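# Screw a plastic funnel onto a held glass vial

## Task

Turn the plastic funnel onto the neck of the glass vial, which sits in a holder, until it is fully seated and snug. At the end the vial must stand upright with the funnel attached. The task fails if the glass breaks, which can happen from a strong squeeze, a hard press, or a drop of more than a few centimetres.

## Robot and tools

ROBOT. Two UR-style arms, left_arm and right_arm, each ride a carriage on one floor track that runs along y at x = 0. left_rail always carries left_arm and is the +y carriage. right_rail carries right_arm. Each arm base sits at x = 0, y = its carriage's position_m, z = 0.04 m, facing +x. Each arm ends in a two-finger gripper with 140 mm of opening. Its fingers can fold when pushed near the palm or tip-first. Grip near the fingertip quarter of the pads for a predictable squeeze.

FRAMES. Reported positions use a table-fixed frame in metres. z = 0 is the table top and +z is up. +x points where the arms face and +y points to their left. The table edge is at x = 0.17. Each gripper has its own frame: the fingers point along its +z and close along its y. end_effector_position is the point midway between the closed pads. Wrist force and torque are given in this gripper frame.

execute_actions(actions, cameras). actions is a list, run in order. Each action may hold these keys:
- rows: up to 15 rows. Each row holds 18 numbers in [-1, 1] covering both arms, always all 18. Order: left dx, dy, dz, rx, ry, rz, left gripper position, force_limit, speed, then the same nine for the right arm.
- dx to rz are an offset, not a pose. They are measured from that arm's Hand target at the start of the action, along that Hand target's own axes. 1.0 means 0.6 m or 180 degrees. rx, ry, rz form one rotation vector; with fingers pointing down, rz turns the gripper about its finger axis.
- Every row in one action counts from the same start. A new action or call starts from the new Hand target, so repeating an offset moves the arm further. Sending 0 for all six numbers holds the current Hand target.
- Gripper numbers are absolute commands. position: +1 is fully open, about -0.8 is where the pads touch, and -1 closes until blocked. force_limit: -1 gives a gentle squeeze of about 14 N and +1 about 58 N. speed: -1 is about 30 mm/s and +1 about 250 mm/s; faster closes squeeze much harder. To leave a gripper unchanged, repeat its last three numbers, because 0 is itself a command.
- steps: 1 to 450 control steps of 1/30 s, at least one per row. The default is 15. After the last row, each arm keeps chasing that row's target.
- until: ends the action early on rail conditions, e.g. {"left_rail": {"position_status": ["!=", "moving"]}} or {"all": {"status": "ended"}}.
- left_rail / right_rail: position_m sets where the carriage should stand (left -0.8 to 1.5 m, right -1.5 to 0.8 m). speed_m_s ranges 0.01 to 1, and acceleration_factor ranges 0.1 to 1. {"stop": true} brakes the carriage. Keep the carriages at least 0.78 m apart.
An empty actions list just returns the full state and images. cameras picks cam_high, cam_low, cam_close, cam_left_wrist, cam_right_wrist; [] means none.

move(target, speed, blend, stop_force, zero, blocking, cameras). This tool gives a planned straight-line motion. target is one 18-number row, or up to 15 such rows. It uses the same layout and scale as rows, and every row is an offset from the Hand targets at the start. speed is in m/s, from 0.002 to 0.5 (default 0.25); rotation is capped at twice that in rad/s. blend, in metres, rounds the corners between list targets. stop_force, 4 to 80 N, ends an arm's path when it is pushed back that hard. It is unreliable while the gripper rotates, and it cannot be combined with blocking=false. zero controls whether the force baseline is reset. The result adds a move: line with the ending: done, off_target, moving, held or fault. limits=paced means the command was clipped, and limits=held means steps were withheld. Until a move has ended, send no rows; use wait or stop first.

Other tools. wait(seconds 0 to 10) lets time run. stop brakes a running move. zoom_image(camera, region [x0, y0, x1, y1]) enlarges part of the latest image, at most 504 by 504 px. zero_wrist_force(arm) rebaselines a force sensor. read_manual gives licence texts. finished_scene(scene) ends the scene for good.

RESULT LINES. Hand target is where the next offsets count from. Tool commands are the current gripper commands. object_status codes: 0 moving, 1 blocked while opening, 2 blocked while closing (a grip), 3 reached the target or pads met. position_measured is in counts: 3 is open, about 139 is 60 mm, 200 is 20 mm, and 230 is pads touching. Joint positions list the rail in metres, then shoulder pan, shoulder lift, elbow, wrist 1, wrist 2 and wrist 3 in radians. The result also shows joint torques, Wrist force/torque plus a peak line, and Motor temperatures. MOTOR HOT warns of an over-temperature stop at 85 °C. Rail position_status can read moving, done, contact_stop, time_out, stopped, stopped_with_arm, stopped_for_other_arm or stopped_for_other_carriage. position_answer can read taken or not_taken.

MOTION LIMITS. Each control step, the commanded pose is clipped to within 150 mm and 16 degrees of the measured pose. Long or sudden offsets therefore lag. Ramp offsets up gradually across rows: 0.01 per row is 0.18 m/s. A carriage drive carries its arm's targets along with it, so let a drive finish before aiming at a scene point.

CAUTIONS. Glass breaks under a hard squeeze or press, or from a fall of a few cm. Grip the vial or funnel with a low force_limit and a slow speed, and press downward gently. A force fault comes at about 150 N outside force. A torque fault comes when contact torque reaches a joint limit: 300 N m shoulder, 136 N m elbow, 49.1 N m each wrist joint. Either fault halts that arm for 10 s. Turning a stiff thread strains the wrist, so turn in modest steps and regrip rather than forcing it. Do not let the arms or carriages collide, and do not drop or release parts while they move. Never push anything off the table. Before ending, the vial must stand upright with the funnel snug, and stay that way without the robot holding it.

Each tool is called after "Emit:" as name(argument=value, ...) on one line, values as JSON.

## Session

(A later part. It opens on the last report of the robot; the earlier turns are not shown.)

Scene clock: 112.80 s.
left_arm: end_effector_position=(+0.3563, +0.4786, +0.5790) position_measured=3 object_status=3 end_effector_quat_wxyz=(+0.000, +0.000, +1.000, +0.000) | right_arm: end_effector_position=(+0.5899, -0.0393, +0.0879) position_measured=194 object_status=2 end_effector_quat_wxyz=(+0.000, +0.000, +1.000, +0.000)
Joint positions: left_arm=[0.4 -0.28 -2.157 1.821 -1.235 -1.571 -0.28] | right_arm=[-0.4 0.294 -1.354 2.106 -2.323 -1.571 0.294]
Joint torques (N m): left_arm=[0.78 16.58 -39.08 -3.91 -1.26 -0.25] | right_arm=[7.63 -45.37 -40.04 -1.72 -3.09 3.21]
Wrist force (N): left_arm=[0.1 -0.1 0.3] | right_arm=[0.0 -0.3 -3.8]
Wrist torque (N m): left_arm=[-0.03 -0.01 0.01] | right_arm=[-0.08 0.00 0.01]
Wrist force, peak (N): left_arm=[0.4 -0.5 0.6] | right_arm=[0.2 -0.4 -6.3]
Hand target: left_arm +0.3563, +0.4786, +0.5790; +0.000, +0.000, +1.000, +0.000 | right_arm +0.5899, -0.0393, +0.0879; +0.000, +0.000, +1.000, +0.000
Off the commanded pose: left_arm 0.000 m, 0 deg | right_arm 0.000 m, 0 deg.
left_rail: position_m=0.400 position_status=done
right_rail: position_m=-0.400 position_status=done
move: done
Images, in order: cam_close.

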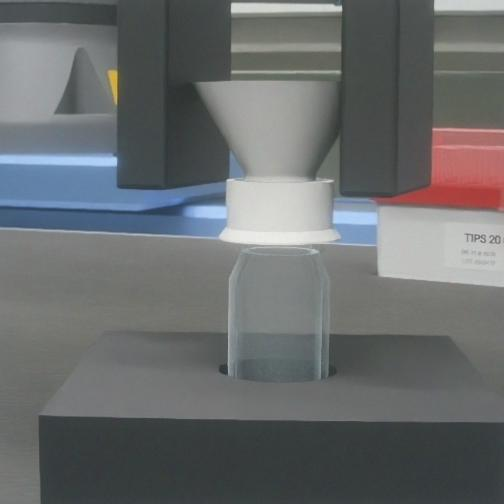

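Smooth. Continue.

Emit:
move(target=[[0,0,0,0,0,0,1,1,1,0,0,0.0013,0,0,0.5,-1,-1,-1]], speed=0.3, cameras=["cam_close"])

Emit:
move(target=[0,0,0,0,0,0,1,1,1,0,0,0.0013,0,0,0.5,-1,-1,-1], speed=0.3, cameras=["cam_close"])

Scene clock: 116.50 s.
left_arm: end_effector_position=(+0.3563, +0.4786, +0.5790) position_measured=3 object_status=3 end_effector_quat_wxyz=(+0.000, +0.000, +1.000, +0.000) | right_arm: end_effector_position=(+0.5899, -0.0393, +0.0871) position_measured=194 object_status=2 end_effector_quat_wxyz=(+0.000, +0.707, +0.707, +0.000)
Joint positions: left_arm=[0.4 -0.28 -2.157 1.821 -1.235 -1.571 -0.281] | right_arm=[-0.4 0.294 -1.353 2.107 -2.325 -1.571 1.865]
Joint torques (N m): left_arm=[-1.63 13.03 -38.04 -3.51 -1.53 -0.2] | right_arm=[7.24 -46.13 -40.29 -1.74 -3.02 2.52]
Wrist force (N): left_arm=[0.2 0.1 0.3] | right_arm=[0.0 -0.3 -3.9]
Wrist torque (N m): left_arm=[0.01 -0.04 0.00] | right_arm=[-0.03 0.01 -0.01]
Wrist force, peak (N): left_arm=[0.4 -0.2 0.8] | right_arm=[0.4 -0.7 -6.4]
Hand target: left_arm +0.3563, +0.4786, +0.5790; +0.000, +0.000, +1.000, +0.000 | right_arm +0.5899, -0.0393, +0.0871; +0.000, +0.707, +0.707, +0.000
Off the commanded pose: left_arm 0.000 m, 0 deg | right_arm 0.000 m, 0 deg.
left_rail: position_m=0.400 position_status=done
right_rail: position_m=-0.400 position_status=done
move: done
Images, in order: cam_close.

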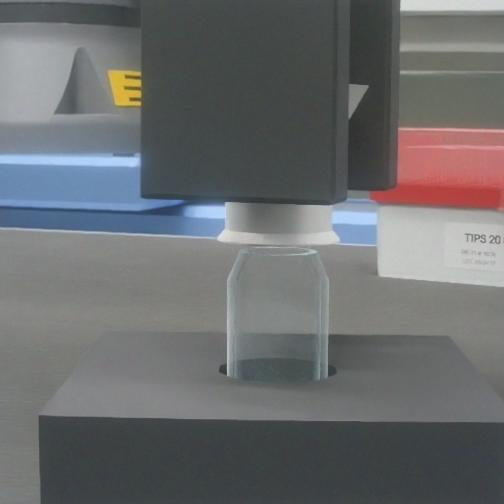

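Scene clock: 119.73 s.
left_arm: end_effector_position=(+0.3563, +0.4786, +0.5790) position_measured=3 object_status=3 end_effector_quat_wxyz=(+0.000, +0.000, +1.000, +0.000) | right_arm: end_effector_position=(+0.5899, -0.0393, +0.0863) position_measured=194 object_status=2 end_effector_quat_wxyz=(+0.000, +1.000, +0.000, +0.000)
Joint positions: left_arm=[0.4 -0.28 -2.157 1.821 -1.235 -1.571 -0.281] | right_arm=[-0.4 0.294 -1.352 2.107 -2.326 -1.571 3.436]
Joint torques (N m): left_arm=[-0.58 13.89 -39.68 -3.82 -1.62 -0.23] | right_arm=[6.5 -44.56 -40.19 -1.89 -3.05 2.83]
Wrist force (N): left_arm=[0.4 0.3 0.1] | right_arm=[-0.3 -0.2 -4.4]
Wrist torque (N m): left_arm=[0.06 -0.09 0.00] | right_arm=[-0.08 0.06 -0.02]
Wrist force, peak (N): left_arm=[0.6 -0.3 0.6] | right_arm=[0.5 -0.4 -6.3]
Hand target: left_arm +0.3563, +0.4786, +0.5790; +0.000, +0.000, +1.000, +0.000 | right_arm +0.5899, -0.0393, +0.0863; +0.000, +1.000, +0.000, +0.000
Off the commanded pose: left_arm 0.000 m, 0 deg | right_arm 0.000 m, 0 deg.
left_rail: position_m=0.400 position_status=done
right_rail: position_m=-0.400 position_status=done
move: done
Images, in order: cam_close.

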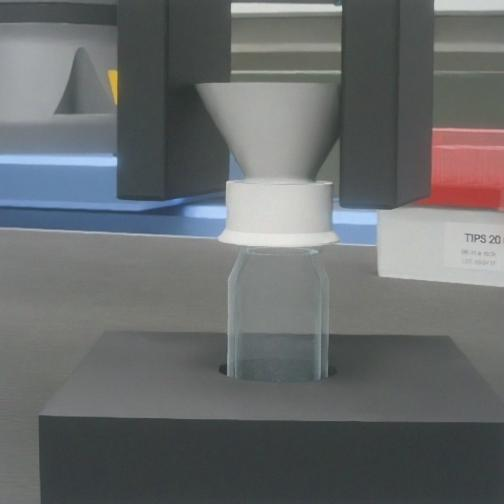

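Emit:
move(target=[0,0,0,0,0,0,1,1,1,0,0,0,0,0,0.4,-1,-1,-1], speed=0.2, blocking=false, cameras=["cam_close"])

Emit:
wait(seconds=1, cameras=["cam_close"])

Emit:
zoom_image(camera="cam_close", region=[200, 160, 360, 320])

Emit:
wait(seconds=10, cameras=["cam_close"])

Emit:
zoom_image(camera="cam_close", region=[200, 160, 360, 320])

Scene clock: 121.33 s.
left_arm: end_effector_position=(+0.3563, +0.4786, +0.5790) position_measured=3 object_status=3 end_effector_quat_wxyz=(+0.000, +0.000, +1.000, +0.000) | right_arm: end_effector_position=(+0.5899, -0.0392, +0.0863) position_measured=194 object_status=2 end_effector_quat_wxyz=(+0.000, +0.998, -0.066, +0.000) end_effector_velocity=(+0.000, +0.000, +0.000) end_effector_angular_velocity=(+0.001, +0.001, -0.396)
Joint positions: left_arm=[0.4 -0.28 -2.157 1.821 -1.235 -1.571 -0.28] | right_arm=[-0.4 0.294 -1.352 2.107 -2.326 -1.57 3.568]
Joint velocities: left_arm=[within noise] | right_arm=[0 -0.001 0 0.001 0 0.001 0.395]
Joint torques (N m): left_arm=[-2.34 15.37 -38.74 -3.97 -1.22 -0.32] | right_arm=[-14.16 -64.37 -27.33 -3.28 4.02 4.43]
Wrist force (N): left_arm=[0.2 0.0 0.5] | right_arm=[0.5 0.3 -4.3]
Wrist torque (N m): left_arm=[0.00 -0.04 0.00] | right_arm=[0.00 -0.11 -0.01]
Wrist force, peak (N): left_arm=[0.4 -0.4 0.4] | right_arm=[-0.2 -0.3 -4.8]
Hand target: left_arm +0.3563, +0.4786, +0.5790; +0.000, +0.000, +1.000, +0.000 | right_arm +0.5899, -0.0393, +0.0863; +0.000, +0.996, -0.092, +0.000
Tool commands: left_gripper/position=+1.0 left_gripper/force_limit=+1.0 left_gripper/speed=+1.0 right_gripper/position=-1.0 right_gripper/force_limit=-1.0 right_gripper/speed=-1.0
Off the commanded pose: left_arm 0.000 m, 0 deg | right_arm 0.000 m, 64 deg.
left_rail: position_m=0.400 position_status=done
right_rail: position_m=-0.400 position_status=done
move: running
Images, in order: cam_close.

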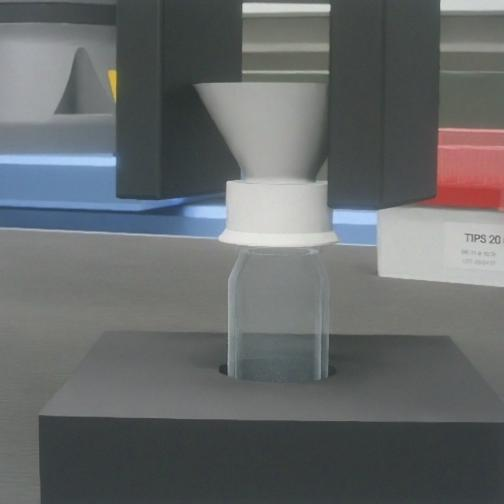

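Scene clock: 122.33 s.
left_arm: end_effector_position=(+0.3563, +0.4786, +0.5790) position_measured=3 object_status=3 end_effector_quat_wxyz=(+0.000, +0.000, +1.000, +0.000) | right_arm: end_effector_position=(+0.5899, -0.0393, +0.0863) position_measured=194 object_status=2 end_effector_quat_wxyz=(+0.000, +0.965, -0.262, +0.000) end_effector_velocity=(-0.001, +0.000, +0.000) end_effector_angular_velocity=(+0.001, +0.001, -0.398)
Joint positions: left_arm=[0.4 -0.28 -2.157 1.821 -1.235 -1.571 -0.28] | right_arm=[-0.4 0.294 -1.352 2.107 -2.326 -1.57 3.966]
Joint velocities: left_arm=[within noise] | right_arm=[0 0 0 0.001 0 0.001 0.398]
Joint torques (N m): left_arm=[-2.56 14.43 -39.52 -3.62 -1.39 -0.22] | right_arm=[-14.05 -72.27 -27 -7.15 3.24 4]
Wrist force (N): left_arm=[0.1 -0.2 0.7] | right_arm=[0.3 -0.3 -5.6]
Wrist torque (N m): left_arm=[-0.04 -0.01 0.00] | right_arm=[-0.13 -0.05 -0.03]
Wrist force, peak (N): left_arm=[0.4 -0.1 0.7] | right_arm=[0.1 0.0 -6.0]
Hand target: left_arm +0.3563, +0.4786, +0.5790; +0.000, +0.000, +1.000, +0.000 | right_arm +0.5899, -0.0393, +0.0863; +0.000, +0.958, -0.287, +0.000
Tool commands: left_gripper/position=+1.0 left_gripper/force_limit=+1.0 left_gripper/speed=+1.0 right_gripper/position=-1.0 right_gripper/force_limit=-1.0 right_gripper/speed=-1.0
Off the commanded pose: left_arm 0.000 m, 0 deg | right_arm 0.000 m, 42 deg.
left_rail: position_m=0.400 position_status=done
right_rail: position_m=-0.400 position_status=done
earlier move: running
wait: 1.00 s
Images, in order: cam_close.

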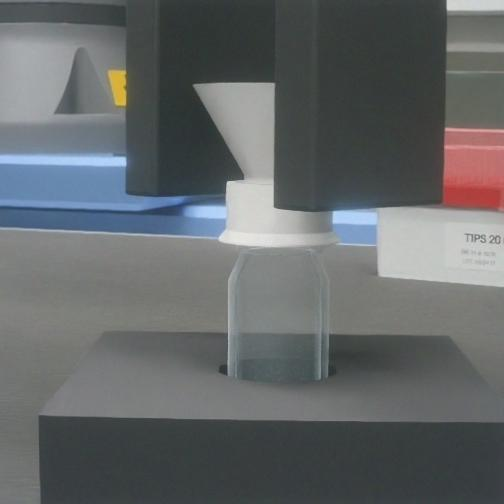

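Scaled by 3.150 from the camera's 504x504 image, which has a finer 720x720 frame.

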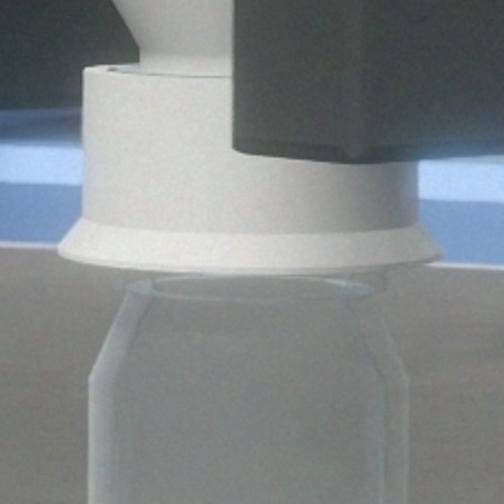

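Scene clock: 124.40 s.
left_arm: end_effector_position=(+0.3563, +0.4786, +0.5790) position_measured=3 object_status=3 end_effector_quat_wxyz=(+0.000, +0.000, +1.000, +0.000) | right_arm: end_effector_position=(+0.5898, -0.0393, +0.0864) position_measured=194 object_status=2 end_effector_quat_wxyz=(+0.000, +0.809, -0.588, +0.000) end_effector_velocity=(+0.001, +0.000, +0.001) end_effector_angular_velocity=(-0.001, -0.002, -0.005)
Joint positions: left_arm=[0.4 -0.28 -2.157 1.821 -1.235 -1.571 -0.281] | right_arm=[-0.4 0.294 -1.352 2.107 -2.326 -1.571 4.692]
Joint velocities: left_arm=[within noise] | right_arm=[0 0.001 0 -0.002 0 -0.002 0.006]
Joint torques (N m): left_arm=[-0.94 16.87 -39.32 -3.87 -1.29 -0.68] | right_arm=[6.66 -56.74 -39.65 -4.24 -3.1 3.29]
Wrist force (N): left_arm=[0.2 -0.2 0.1] | right_arm=[1.0 -0.1 -5.2]
Wrist torque (N m): left_arm=[-0.05 -0.04 0.00] | right_arm=[-0.06 -0.22 -0.02]
Wrist force, peak (N): left_arm=[0.1 -0.6 0.8] | right_arm=[0.1 0.2 -6.0]
Hand target: left_arm +0.3563, +0.4786, +0.5790; +0.000, +0.000, +1.000, +0.000 | right_arm +0.5899, -0.0393, +0.0863; +0.000, +0.809, -0.588, +0.000
Tool commands: left_gripper/position=+1.0 left_gripper/force_limit=+1.0 left_gripper/speed=+1.0 right_gripper/position=-1.0 right_gripper/force_limit=-1.0 right_gripper/speed=-1.0
Off the commanded pose: left_arm 0.000 m, 0 deg | right_arm 0.000 m, 0 deg.
left_rail: position_m=0.400 position_status=done
right_rail: position_m=-0.400 position_status=done
earlier move: done
wait: 2.07 of 10 s (the move ended)
Images, in order: cam_close.

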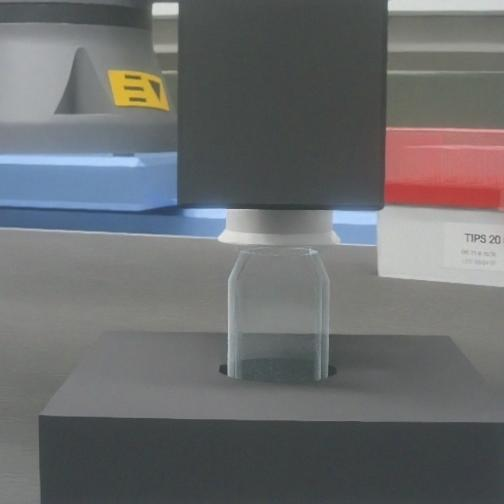

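Scaled by 3.150 from the camera's 504x504 image, which has a finer 720x720 frame.

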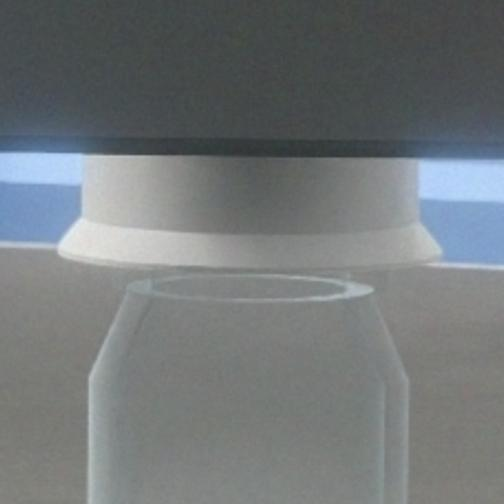

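Emit:
execute_actions(actions=[{"rows":[[0,0,0,0,0,0,1,1,1,0,0,0,0,0,0,-0.2,-1,-1]],"steps":45}], cameras=["cam_close"])

Emit:
move(target=[[0,0,0,0,0,0,1,1,1,0,0,-0.0042,0,0,-0.5,-0.2,-1,-1],[0,0,0,0,0,0,1,1,1,0,0,-0.0042,0,0,-1,-0.2,-1,-1]], speed=0.5, cameras=["cam_close"])

Emit:
execute_actions(actions=[{"rows":[[0,0,0,0,0,0,1,1,1,0,0,0,0,0,0,-1,-0.03,-1]],"steps":65}], cameras=["cam_close"])

Emit:
move(target=[0,0,0,0,0,0,1,1,1,0,0,0.001,0,0,0.5,-1,-0.03,-1], speed=0.2, blocking=false, cameras=["cam_close"])

Emit:
wait(seconds=1.5, cameras=["cam_close"])

Emit:
wait(seconds=1, cameras=["cam_close"])

Emit:
wait(seconds=10, cameras=["cam_close"])

Scene clock: 128.93 s.
left_arm: end_effector_position=(+0.3563, +0.4786, +0.5790) position_measured=3 object_status=3 end_effector_quat_wxyz=(+0.000, +0.000, +1.000, +0.000) | right_arm: end_effector_position=(+0.5898, -0.0393, +0.0863) position_measured=154 object_status=3 end_effector_quat_wxyz=(+0.000, +0.809, -0.588, +0.000)
Joint positions: left_arm=[0.4 -0.28 -2.157 1.821 -1.235 -1.571 -0.281] | right_arm=[-0.4 0.294 -1.352 2.107 -2.326 -1.571 4.693]
Joint torques (N m): left_arm=[-2.31 12.01 -38.12 -3.69 -1.3 -0.52] | right_arm=[6.55 -64.15 -38.52 -2.77 -3 3.11]
Wrist force (N): left_arm=[0.3 -0.2 0.4] | right_arm=[0.1 -0.1 0.4]
Wrist torque (N m): left_arm=[-0.04 -0.06 0.00] | right_arm=[-0.03 -0.01 0.01]
Wrist force, peak (N): left_arm=[0.1 -0.4 0.7] | right_arm=[0.5 -0.2 -5.5]
Hand target: left_arm +0.3563, +0.4786, +0.5790; +0.000, +0.000, +1.000, +0.000 | right_arm +0.5899, -0.0393, +0.0863; +0.000, +0.809, -0.588, +0.000
Off the commanded pose: left_arm 0.000 m, 0 deg | right_arm 0.000 m, 0 deg.
left_rail: position_m=0.400 position_status=done
right_rail: position_m=-0.400 position_status=done
Images, in order: cam_close.

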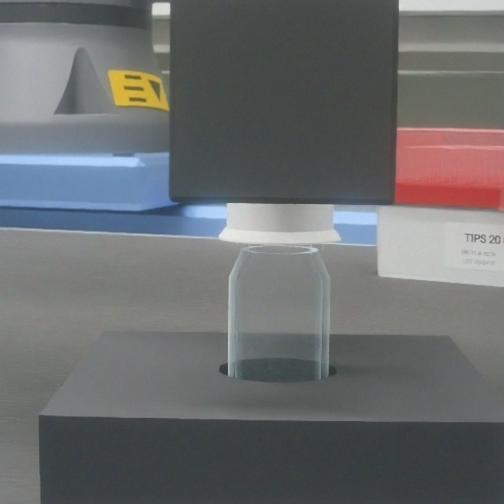

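Scene clock: 133.53 s.
left_arm: end_effector_position=(+0.3563, +0.4786, +0.5790) position_measured=3 object_status=3 end_effector_quat_wxyz=(+0.000, +0.000, +1.000, +0.000) | right_arm: end_effector_position=(+0.5898, -0.0393, +0.0888) position_measured=154 object_status=3 end_effector_quat_wxyz=(+0.000, +0.588, +0.809, +0.000)
Joint positions: left_arm=[0.4 -0.28 -2.157 1.821 -1.235 -1.571 -0.281] | right_arm=[-0.4 0.294 -1.355 2.105 -2.321 -1.571 1.551]
Joint torques (N m): left_arm=[-4.03 13.76 -38.92 -3.94 -1.78 -0.31] | right_arm=[-13.55 -77.88 -29.83 -1.84 3.82 -2.91]
Wrist force (N): left_arm=[0.1 -0.1 0.5] | right_arm=[0.3 0.3 0.4]
Wrist torque (N m): left_arm=[-0.03 -0.01 0.00] | right_arm=[0.03 -0.07 0.00]
Wrist force, peak (N): left_arm=[0.0 -0.4 0.7] | right_arm=[0.7 -0.4 0.8]
Hand target: left_arm +0.3563, +0.4786, +0.5790; +0.000, +0.000, +1.000, +0.000 | right_arm +0.5899, -0.0393, +0.0889; +0.000, +0.588, +0.809, +0.000
Off the commanded pose: left_arm 0.000 m, 0 deg | right_arm 0.000 m, 0 deg.
left_rail: position_m=0.400 position_status=done
right_rail: position_m=-0.400 position_status=done
move: done
Images, in order: cam_close.

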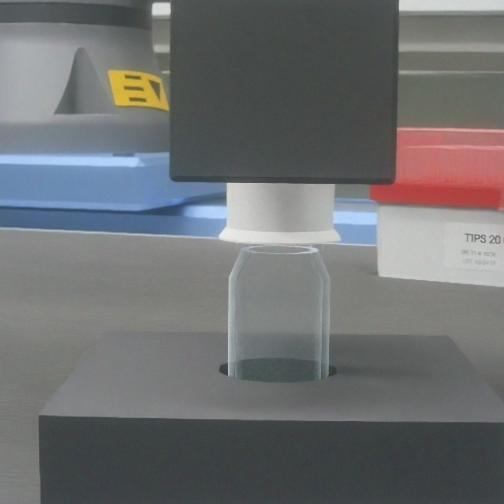

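Scene clock: 135.90 s.
left_arm: end_effector_position=(+0.3563, +0.4786, +0.5790) position_measured=3 object_status=3 end_effector_quat_wxyz=(+0.000, +0.000, +1.000, +0.000) | right_arm: end_effector_position=(+0.5898, -0.0393, +0.0889) position_measured=195 object_status=2 end_effector_quat_wxyz=(+0.000, +0.588, +0.809, +0.000)
Joint positions: left_arm=[0.4 -0.28 -2.157 1.821 -1.235 -1.571 -0.28] | right_arm=[-0.4 0.294 -1.355 2.105 -2.321 -1.571 1.551]
Joint torques (N m): left_arm=[-2.97 14.11 -39.61 -3.95 -1.59 -0.7] | right_arm=[-13.4 -74.1 -33.46 -3.58 3.43 -3.15]
Wrist force (N): left_arm=[-0.1 0.1 0.5] | right_arm=[0.2 0.0 -1.1]
Wrist torque (N m): left_arm=[0.01 0.03 0.00] | right_arm=[-0.02 -0.04 0.00]
Wrist force, peak (N): left_arm=[0.9 0.2 0.4] | right_arm=[0.7 -0.1 -1.3]
Hand target: left_arm +0.3563, +0.4786, +0.5790; +0.000, +0.000, +1.000, +0.000 | right_arm +0.5899, -0.0393, +0.0889; +0.000, +0.588, +0.809, +0.000
Off the commanded pose: left_arm 0.000 m, 0 deg | right_arm 0.000 m, 0 deg.
left_rail: position_m=0.400 position_status=done
right_rail: position_m=-0.400 position_status=done
Images, in order: cam_close.

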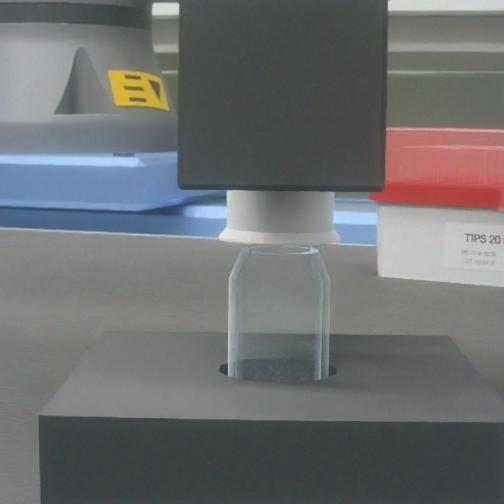

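Scene clock: 136.40 s.
left_arm: end_effector_position=(+0.3563, +0.4786, +0.5790) position_measured=3 object_status=3 end_effector_quat_wxyz=(+0.000, +0.000, +1.000, +0.000) | right_arm: end_effector_position=(+0.5898, -0.0393, +0.0888) position_measured=195 object_status=2 end_effector_quat_wxyz=(+0.000, +0.640, +0.768, +0.000) end_effector_velocity=(+0.001, +0.000, +0.001) end_effector_angular_velocity=(+0.001, -0.001, -0.395)
Joint positions: left_arm=[0.4 -0.28 -2.157 1.821 -1.235 -1.571 -0.281] | right_arm=[-0.4 0.294 -1.355 2.106 -2.321 -1.57 1.683]
Joint velocities: left_arm=[within noise] | right_arm=[0 0 0 -0.001 0 0 0.395]
Joint torques (N m): left_arm=[-1.33 14.78 -39.95 -3.74 -1.86 -0.48] | right_arm=[-13.68 -75.44 -28.46 -7.7 3.73 3.63]
Wrist force (N): left_arm=[-0.1 -0.1 0.3] | right_arm=[0.1 -0.1 -1.4]
Wrist torque (N m): left_arm=[-0.03 0.01 0.00] | right_arm=[-0.05 -0.02 -0.01]
Wrist force, peak (N): left_arm=[0.3 -0.3 0.6] | right_arm=[0.1 0.2 -2.0]
Hand target: left_arm +0.3563, +0.4786, +0.5790; +0.000, +0.000, +1.000, +0.000 | right_arm +0.5899, -0.0393, +0.0888; +0.000, +0.659, +0.752, +0.000
Tool commands: left_gripper/position=+1.0 left_gripper/force_limit=+1.0 left_gripper/speed=+1.0 right_gripper/position=-1.0 right_gripper/force_limit=-0.03 right_gripper/speed=-1.0
Off the commanded pose: left_arm 0.000 m, 0 deg | right_arm 0.001 m, 82 deg.
left_rail: position_m=0.400 position_status=done
right_rail: position_m=-0.400 position_status=done
move: running
Images, in order: cam_close.

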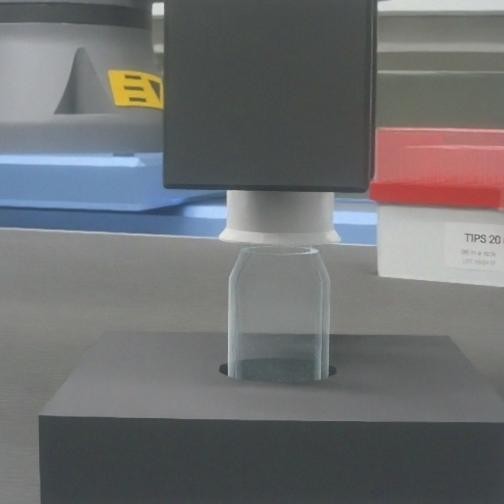

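Scene clock: 137.90 s.
left_arm: end_effector_position=(+0.3563, +0.4786, +0.5790) position_measured=3 object_status=3 end_effector_quat_wxyz=(+0.000, +0.000, +1.000, +0.000) | right_arm: end_effector_position=(+0.5899, -0.0393, +0.0886) position_measured=195 object_status=2 end_effector_quat_wxyz=(+0.000, +0.837, +0.547, +0.000) end_effector_velocity=(+0.000, +0.000, +0.000) end_effector_angular_velocity=(+0.001, +0.000, -0.396)
Joint positions: left_arm=[0.4 -0.28 -2.157 1.821 -1.235 -1.571 -0.28] | right_arm=[-0.4 0.294 -1.355 2.106 -2.322 -1.57 2.279]
Joint velocities: left_arm=[within noise] | right_arm=[0 0 0 0 0 0.001 0.396]
Joint torques (N m): left_arm=[-2.4 15.38 -39.39 -3.94 -1.47 -0.31] | right_arm=[-13.27 -46.06 -28.49 -7.37 3.5 4.12]
Wrist force (N): left_arm=[0.1 0.3 0.1] | right_arm=[1.0 -0.8 -3.7]
Wrist torque (N m): left_arm=[0.06 -0.02 -0.01] | right_arm=[-0.13 -0.23 -0.02]
Wrist force, peak (N): left_arm=[0.1 -0.4 0.7] | right_arm=[1.0 -0.8 -3.7]
Hand target: left_arm +0.3563, +0.4786, +0.5790; +0.000, +0.000, +1.000, +0.000 | right_arm +0.5899, -0.0393, +0.0886; +0.000, +0.851, +0.525, +0.000
Tool commands: left_gripper/position=+1.0 left_gripper/force_limit=+1.0 left_gripper/speed=+1.0 right_gripper/position=-1.0 right_gripper/force_limit=-0.03 right_gripper/speed=-1.0
Off the commanded pose: left_arm 0.000 m, 0 deg | right_arm 0.000 m, 48 deg.
left_rail: position_m=0.400 position_status=done
right_rail: position_m=-0.400 position_status=done
earlier move: running
wait: 1.50 s
Images, in order: cam_close.

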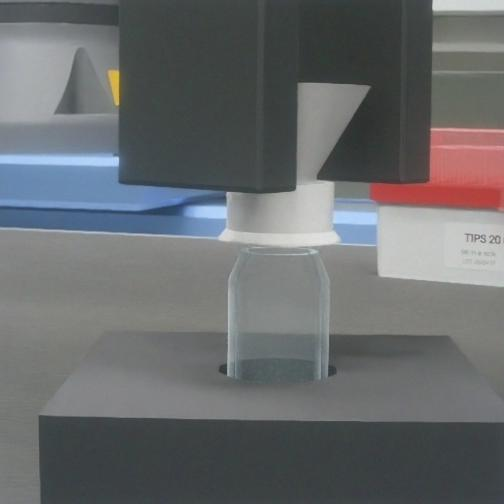

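Scene clock: 138.90 s.
left_arm: end_effector_position=(+0.3563, +0.4786, +0.5790) position_measured=3 object_status=3 end_effector_quat_wxyz=(+0.000, +0.000, +1.000, +0.000) | right_arm: end_effector_position=(+0.5899, -0.0393, +0.0884) position_measured=195 object_status=2 end_effector_quat_wxyz=(+0.000, +0.929, +0.371, +0.000) end_effector_velocity=(-0.001, +0.001, -0.001) end_effector_angular_velocity=(+0.002, +0.002, -0.398)
Joint positions: left_arm=[0.4 -0.28 -2.157 1.821 -1.235 -1.571 -0.28] | right_arm=[-0.4 0.294 -1.355 2.106 -2.322 -1.57 2.676]
Joint velocities: left_arm=[within noise] | right_arm=[0 0 0 0.001 0 0.002 0.398]
Joint torques (N m): left_arm=[-1.99 16.23 -38.94 -4.26 -1.45 -0.44] | right_arm=[-13.6 -44.93 -26.83 -7.34 3.41 3.97]
Wrist force (N): left_arm=[0.1 0.2 -0.1] | right_arm=[0.4 -0.7 -5.7]
Wrist torque (N m): left_arm=[0.03 -0.02 0.00] | right_arm=[-0.06 -0.06 -0.03]
Wrist force, peak (N): left_arm=[0.0 -0.4 0.8] | right_arm=[0.4 -0.7 -5.7]
Hand target: left_arm +0.3563, +0.4786, +0.5790; +0.000, +0.000, +1.000, +0.000 | right_arm +0.5899, -0.0393, +0.0884; +0.000, +0.938, +0.347, +0.000
Tool commands: left_gripper/position=+1.0 left_gripper/force_limit=+1.0 left_gripper/speed=+1.0 right_gripper/position=-1.0 right_gripper/force_limit=-0.03 right_gripper/speed=-1.0
Off the commanded pose: left_arm 0.000 m, 0 deg | right_arm 0.000 m, 26 deg.
left_rail: position_m=0.400 position_status=done
right_rail: position_m=-0.400 position_status=done
earlier move: running
wait: 1.00 s
Images, in order: cam_close.

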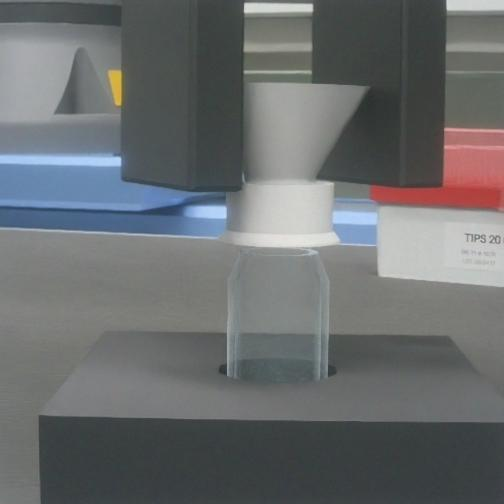

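Scene clock: 140.27 s.
left_arm: end_effector_position=(+0.3563, +0.4786, +0.5790) position_measured=3 object_status=3 end_effector_quat_wxyz=(+0.000, +0.000, +1.000, +0.000) | right_arm: end_effector_position=(+0.5898, -0.0393, +0.0882) position_measured=195 object_status=2 end_effector_quat_wxyz=(+0.000, +0.988, +0.157, +0.000) end_effector_velocity=(+0.000, +0.000, +0.000) end_effector_angular_velocity=(-0.002, +0.000, -0.005)
Joint positions: left_arm=[0.4 -0.28 -2.157 1.821 -1.235 -1.571 -0.281] | right_arm=[-0.4 0.294 -1.354 2.106 -2.323 -1.571 3.121]
Joint velocities: left_arm=[within noise] | right_arm=[0 0.001 0 0 0.001 -0.002 0.006]
Joint torques (N m): left_arm=[-1.4 13.48 -38.88 -3.57 -1.44 -0.13] | right_arm=[7.84 -43.36 -37.6 -5.59 -2.91 2.67]
Wrist force (N): left_arm=[0.5 -0.2 0.0] | right_arm=[0.3 -0.8 -8.2]
Wrist torque (N m): left_arm=[-0.05 -0.10 0.01] | right_arm=[-0.04 -0.06 -0.06]
Wrist force, peak (N): left_arm=[0.1 -0.5 0.8] | right_arm=[-0.1 -0.9 -8.7]
Hand target: left_arm +0.3563, +0.4786, +0.5790; +0.000, +0.000, +1.000, +0.000 | right_arm +0.5899, -0.0393, +0.0883; +0.000, +0.988, +0.156, +0.000
Tool commands: left_gripper/position=+1.0 left_gripper/force_limit=+1.0 left_gripper/speed=+1.0 right_gripper/position=-1.0 right_gripper/force_limit=-0.03 right_gripper/speed=-1.0
Off the commanded pose: left_arm 0.000 m, 0 deg | right_arm 0.000 m, 0 deg.
left_rail: position_m=0.400 position_status=done
right_rail: position_m=-0.400 position_status=done
earlier move: done
wait: 1.37 of 10 s (the move ended)
Images, in order: cam_close.

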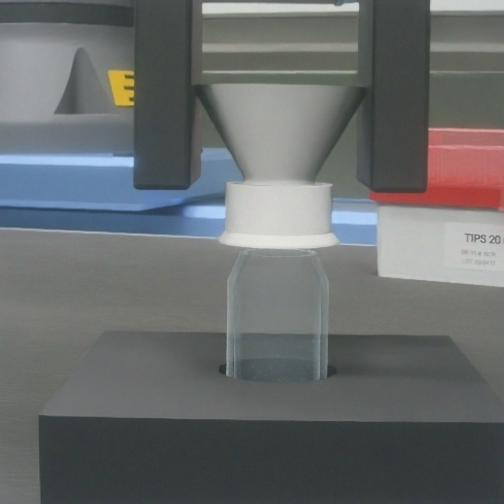

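Emit:
move(target=[0,0,0,0,0,0,1,1,1,0,0,0.001,0,0,0.5,-1,-0.03,-1], speed=0.2, cameras=["cam_close"])

Emit:
move(target=[0,0,0,0,0,0,1,1,1,0,0,0.0005,0,0,0.36,-1,-0.03,-1], speed=0.2, cameras=["cam_close"])

Emit:
zoom_image(camera="cam_close", region=[200, 160, 360, 320])

Scene clock: 145.70 s.
left_arm: end_effector_position=(+0.3563, +0.4786, +0.5790) position_measured=3 object_status=3 end_effector_quat_wxyz=(+0.000, +0.000, +1.000, +0.000) | right_arm: end_effector_position=(+0.5898, -0.0393, +0.0876) position_measured=195 object_status=2 end_effector_quat_wxyz=(+0.000, +0.809, -0.588, +0.000)
Joint positions: left_arm=[0.4 -0.28 -2.157 1.821 -1.235 -1.571 -0.281] | right_arm=[-0.4 0.294 -1.353 2.106 -2.324 -1.571 4.692]
Joint torques (N m): left_arm=[-4.58 14.63 -38.54 -3.54 -1.55 0.11] | right_arm=[8.23 -41.11 -37.51 -4.73 -2.98 3.44]
Wrist force (N): left_arm=[0.8 -0.1 -0.3] | right_arm=[0.9 0.5 -9.6]
Wrist torque (N m): left_arm=[-0.02 -0.17 0.01] | right_arm=[0.01 -0.19 -0.06]
Wrist force, peak (N): left_arm=[-0.1 -0.2 0.9] | right_arm=[0.5 0.0 -10.6]
Hand target: left_arm +0.3563, +0.4786, +0.5790; +0.000, +0.000, +1.000, +0.000 | right_arm +0.5899, -0.0393, +0.0877; +0.000, +0.809, -0.588, +0.000
Off the commanded pose: left_arm 0.000 m, 0 deg | right_arm 0.000 m, 0 deg.
left_rail: position_m=0.400 position_status=done
right_rail: position_m=-0.400 position_status=done
move: done
Images, in order: cam_close.

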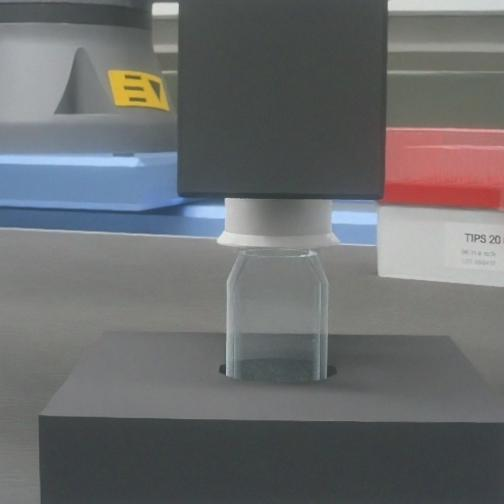

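Scene clock: 149.07 s.
left_arm: end_effector_position=(+0.3563, +0.4786, +0.5790) position_measured=3 object_status=3 end_effector_quat_wxyz=(+0.000, +0.000, +1.000, +0.000) | right_arm: end_effector_position=(+0.5898, -0.0393, +0.0873) position_measured=195 object_status=2 end_effector_quat_wxyz=(+0.000, -0.368, +0.930, +0.000)
Joint positions: left_arm=[0.4 -0.28 -2.157 1.821 -1.235 -1.571 -0.281] | right_arm=[-0.4 0.294 -1.353 2.106 -2.324 -1.571 5.823]
Joint torques (N m): left_arm=[-3.76 16.81 -39.69 -3.99 -1.88 0.1] | right_arm=[7.85 -42.27 -37.5 -4.69 -3.36 2.82]
Wrist force (N): left_arm=[0.1 -0.1 0.2] | right_arm=[0.2 -0.2 -9.9]
Wrist torque (N m): left_arm=[-0.01 -0.03 0.01] | right_arm=[-0.10 -0.02 -0.06]
Wrist force, peak (N): left_arm=[0.5 -0.5 0.4] | right_arm=[0.3 -0.3 -10.3]
Hand target: left_arm +0.3563, +0.4786, +0.5790; +0.000, +0.000, +1.000, +0.000 | right_arm +0.5899, -0.0393, +0.0874; +0.000, -0.368, +0.930, +0.000
Off the commanded pose: left_arm 0.000 m, 0 deg | right_arm 0.000 m, 0 deg.
left_rail: position_m=0.400 position_status=done
right_rail: position_m=-0.400 position_status=done
move: done
Images, in order: cam_close.

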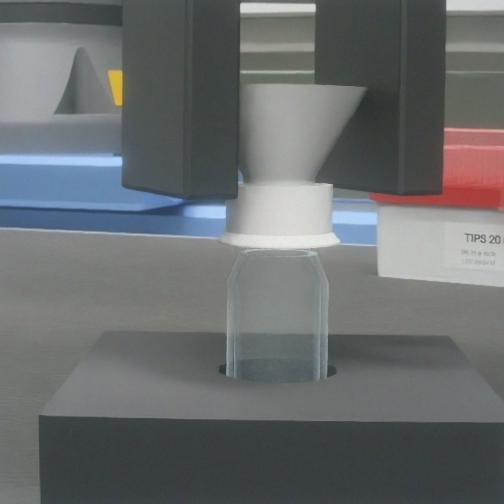

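Scaled by 3.150 from the camera's 504x504 image, which has a finer 720x720 frame.

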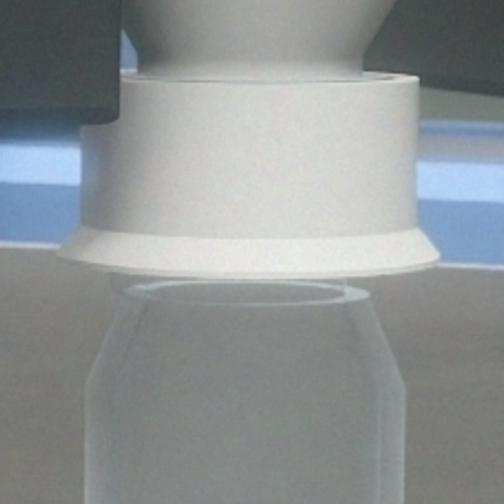

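Emit:
execute_actions(actions=[{"rows":[[0,0,0,0,0,0,1,1,1,0,0,0,0,0,0,0.2,-1,-1]],"steps":60}], cameras=["cam_close"])

Emit:
move(target=[0,0,0,0,0,0,1,1,1,0,0,-0.2,0,0,0,0.2,-1,-1], speed=0.15, cameras=["cam_close","cam_low"])

Emit:
zoom_image(camera="cam_close", region=[200, 160, 360, 320])

Scene clock: 154.07 s.
left_arm: end_effector_position=(+0.3563, +0.4786, +0.5790) position_measured=3 object_status=3 end_effector_quat_wxyz=(+0.000, +0.000, +1.000, +0.000) | right_arm: end_effector_position=(+0.5899, -0.0393, +0.0874) position_measured=104 object_status=3 end_effector_quat_wxyz=(+0.000, -0.368, +0.930, +0.000)
Joint positions: left_arm=[0.4 -0.28 -2.157 1.821 -1.235 -1.571 -0.281] | right_arm=[-0.4 0.294 -1.353 2.106 -2.324 -1.571 5.824]
Joint torques (N m): left_arm=[-3.87 16.38 -39.7 -3.97 -1.66 -0.06] | right_arm=[7.56 -64.97 -35.27 -7.22 -2.75 3.02]
Wrist force (N): left_arm=[-0.2 0.3 0.3] | right_arm=[0.4 -0.1 0.3]
Wrist torque (N m): left_arm=[0.05 0.04 0.00] | right_arm=[-0.03 -0.10 0.01]
Wrist force, peak (N): left_arm=[0.2 -0.9 0.3] | right_arm=[-0.1 -0.4 -9.4]
Hand target: left_arm +0.3563, +0.4786, +0.5790; +0.000, +0.000, +1.000, +0.000 | right_arm +0.5899, -0.0393, +0.0874; +0.000, -0.368, +0.930, +0.000
Off the commanded pose: left_arm 0.000 m, 0 deg | right_arm 0.000 m, 0 deg.
left_rail: position_m=0.400 position_status=done
right_rail: position_m=-0.400 position_status=done
Images, in order: cam_close.

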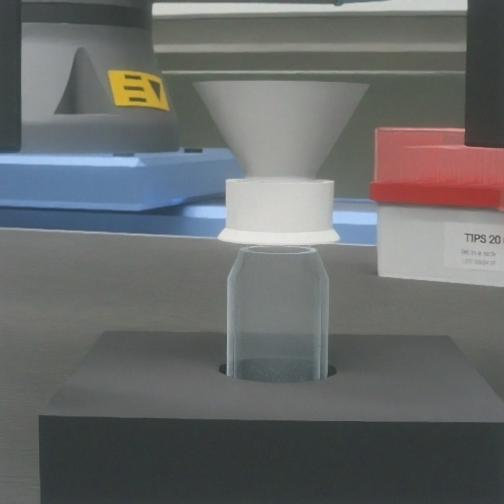

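Scene clock: 155.37 s.
left_arm: end_effector_position=(+0.3563, +0.4786, +0.5790) position_measured=3 object_status=3 end_effector_quat_wxyz=(+0.000, +0.000, +1.000, +0.000) | right_arm: end_effector_position=(+0.5898, -0.0392, +0.2073) position_measured=104 object_status=3 end_effector_quat_wxyz=(+0.000, -0.368, +0.930, +0.000)
Joint positions: left_arm=[0.4 -0.28 -2.157 1.821 -1.235 -1.571 -0.281] | right_arm=[-0.4 0.294 -1.484 2.003 -2.089 -1.571 5.824]
Joint torques (N m): left_arm=[-1.53 15.58 -39.43 -3.89 -1.6 0.12] | right_arm=[-9.29 -74.72 -49.22 -1.84 -1.42 -2.32]
Wrist force (N): left_arm=[0.1 -0.3 0.4] | right_arm=[0.0 -0.7 0.3]
Wrist torque (N m): left_arm=[-0.06 -0.03 0.00] | right_arm=[-0.17 -0.02 0.04]
Wrist force, peak (N): left_arm=[0.3 -0.6 0.5] | right_arm=[0.2 0.1 2.7]
Hand target: left_arm +0.3563, +0.4786, +0.5790; +0.000, +0.000, +1.000, +0.000 | right_arm +0.5898, -0.0393, +0.2074; +0.000, -0.368, +0.930, +0.000
Off the commanded pose: left_arm 0.000 m, 0 deg | right_arm 0.000 m, 0 deg.
left_rail: position_m=0.400 position_status=done
right_rail: position_m=-0.400 position_status=done
move: done
Images, in order: cam_low, cam_close.

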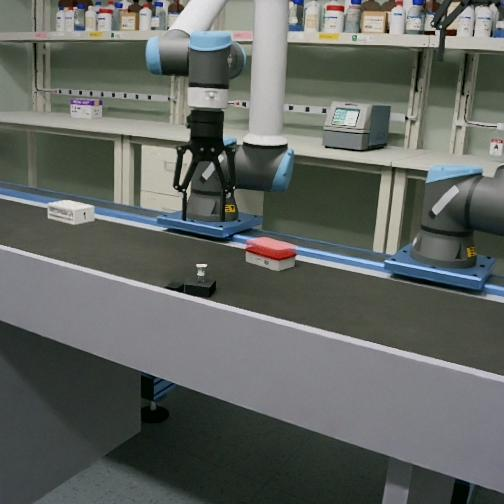

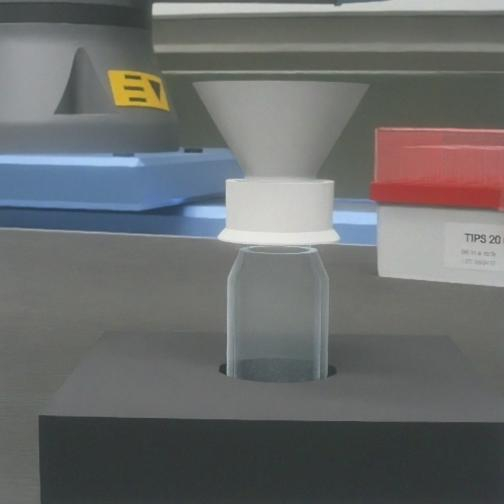

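Scaled by 3.150 from the camera's 504x504 image, which has a finer 720x720 frame.

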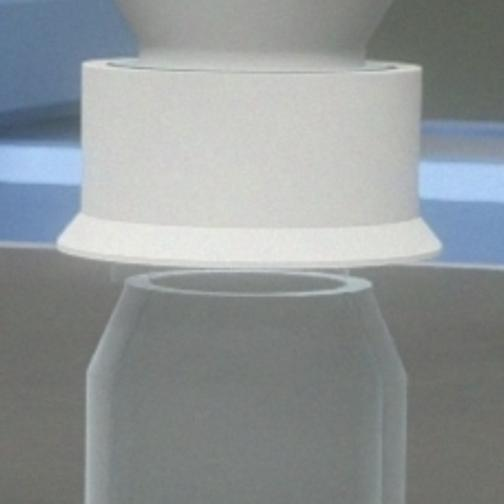

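Emit:
finished_scene(scene=1)

The scene is finished: the task was done.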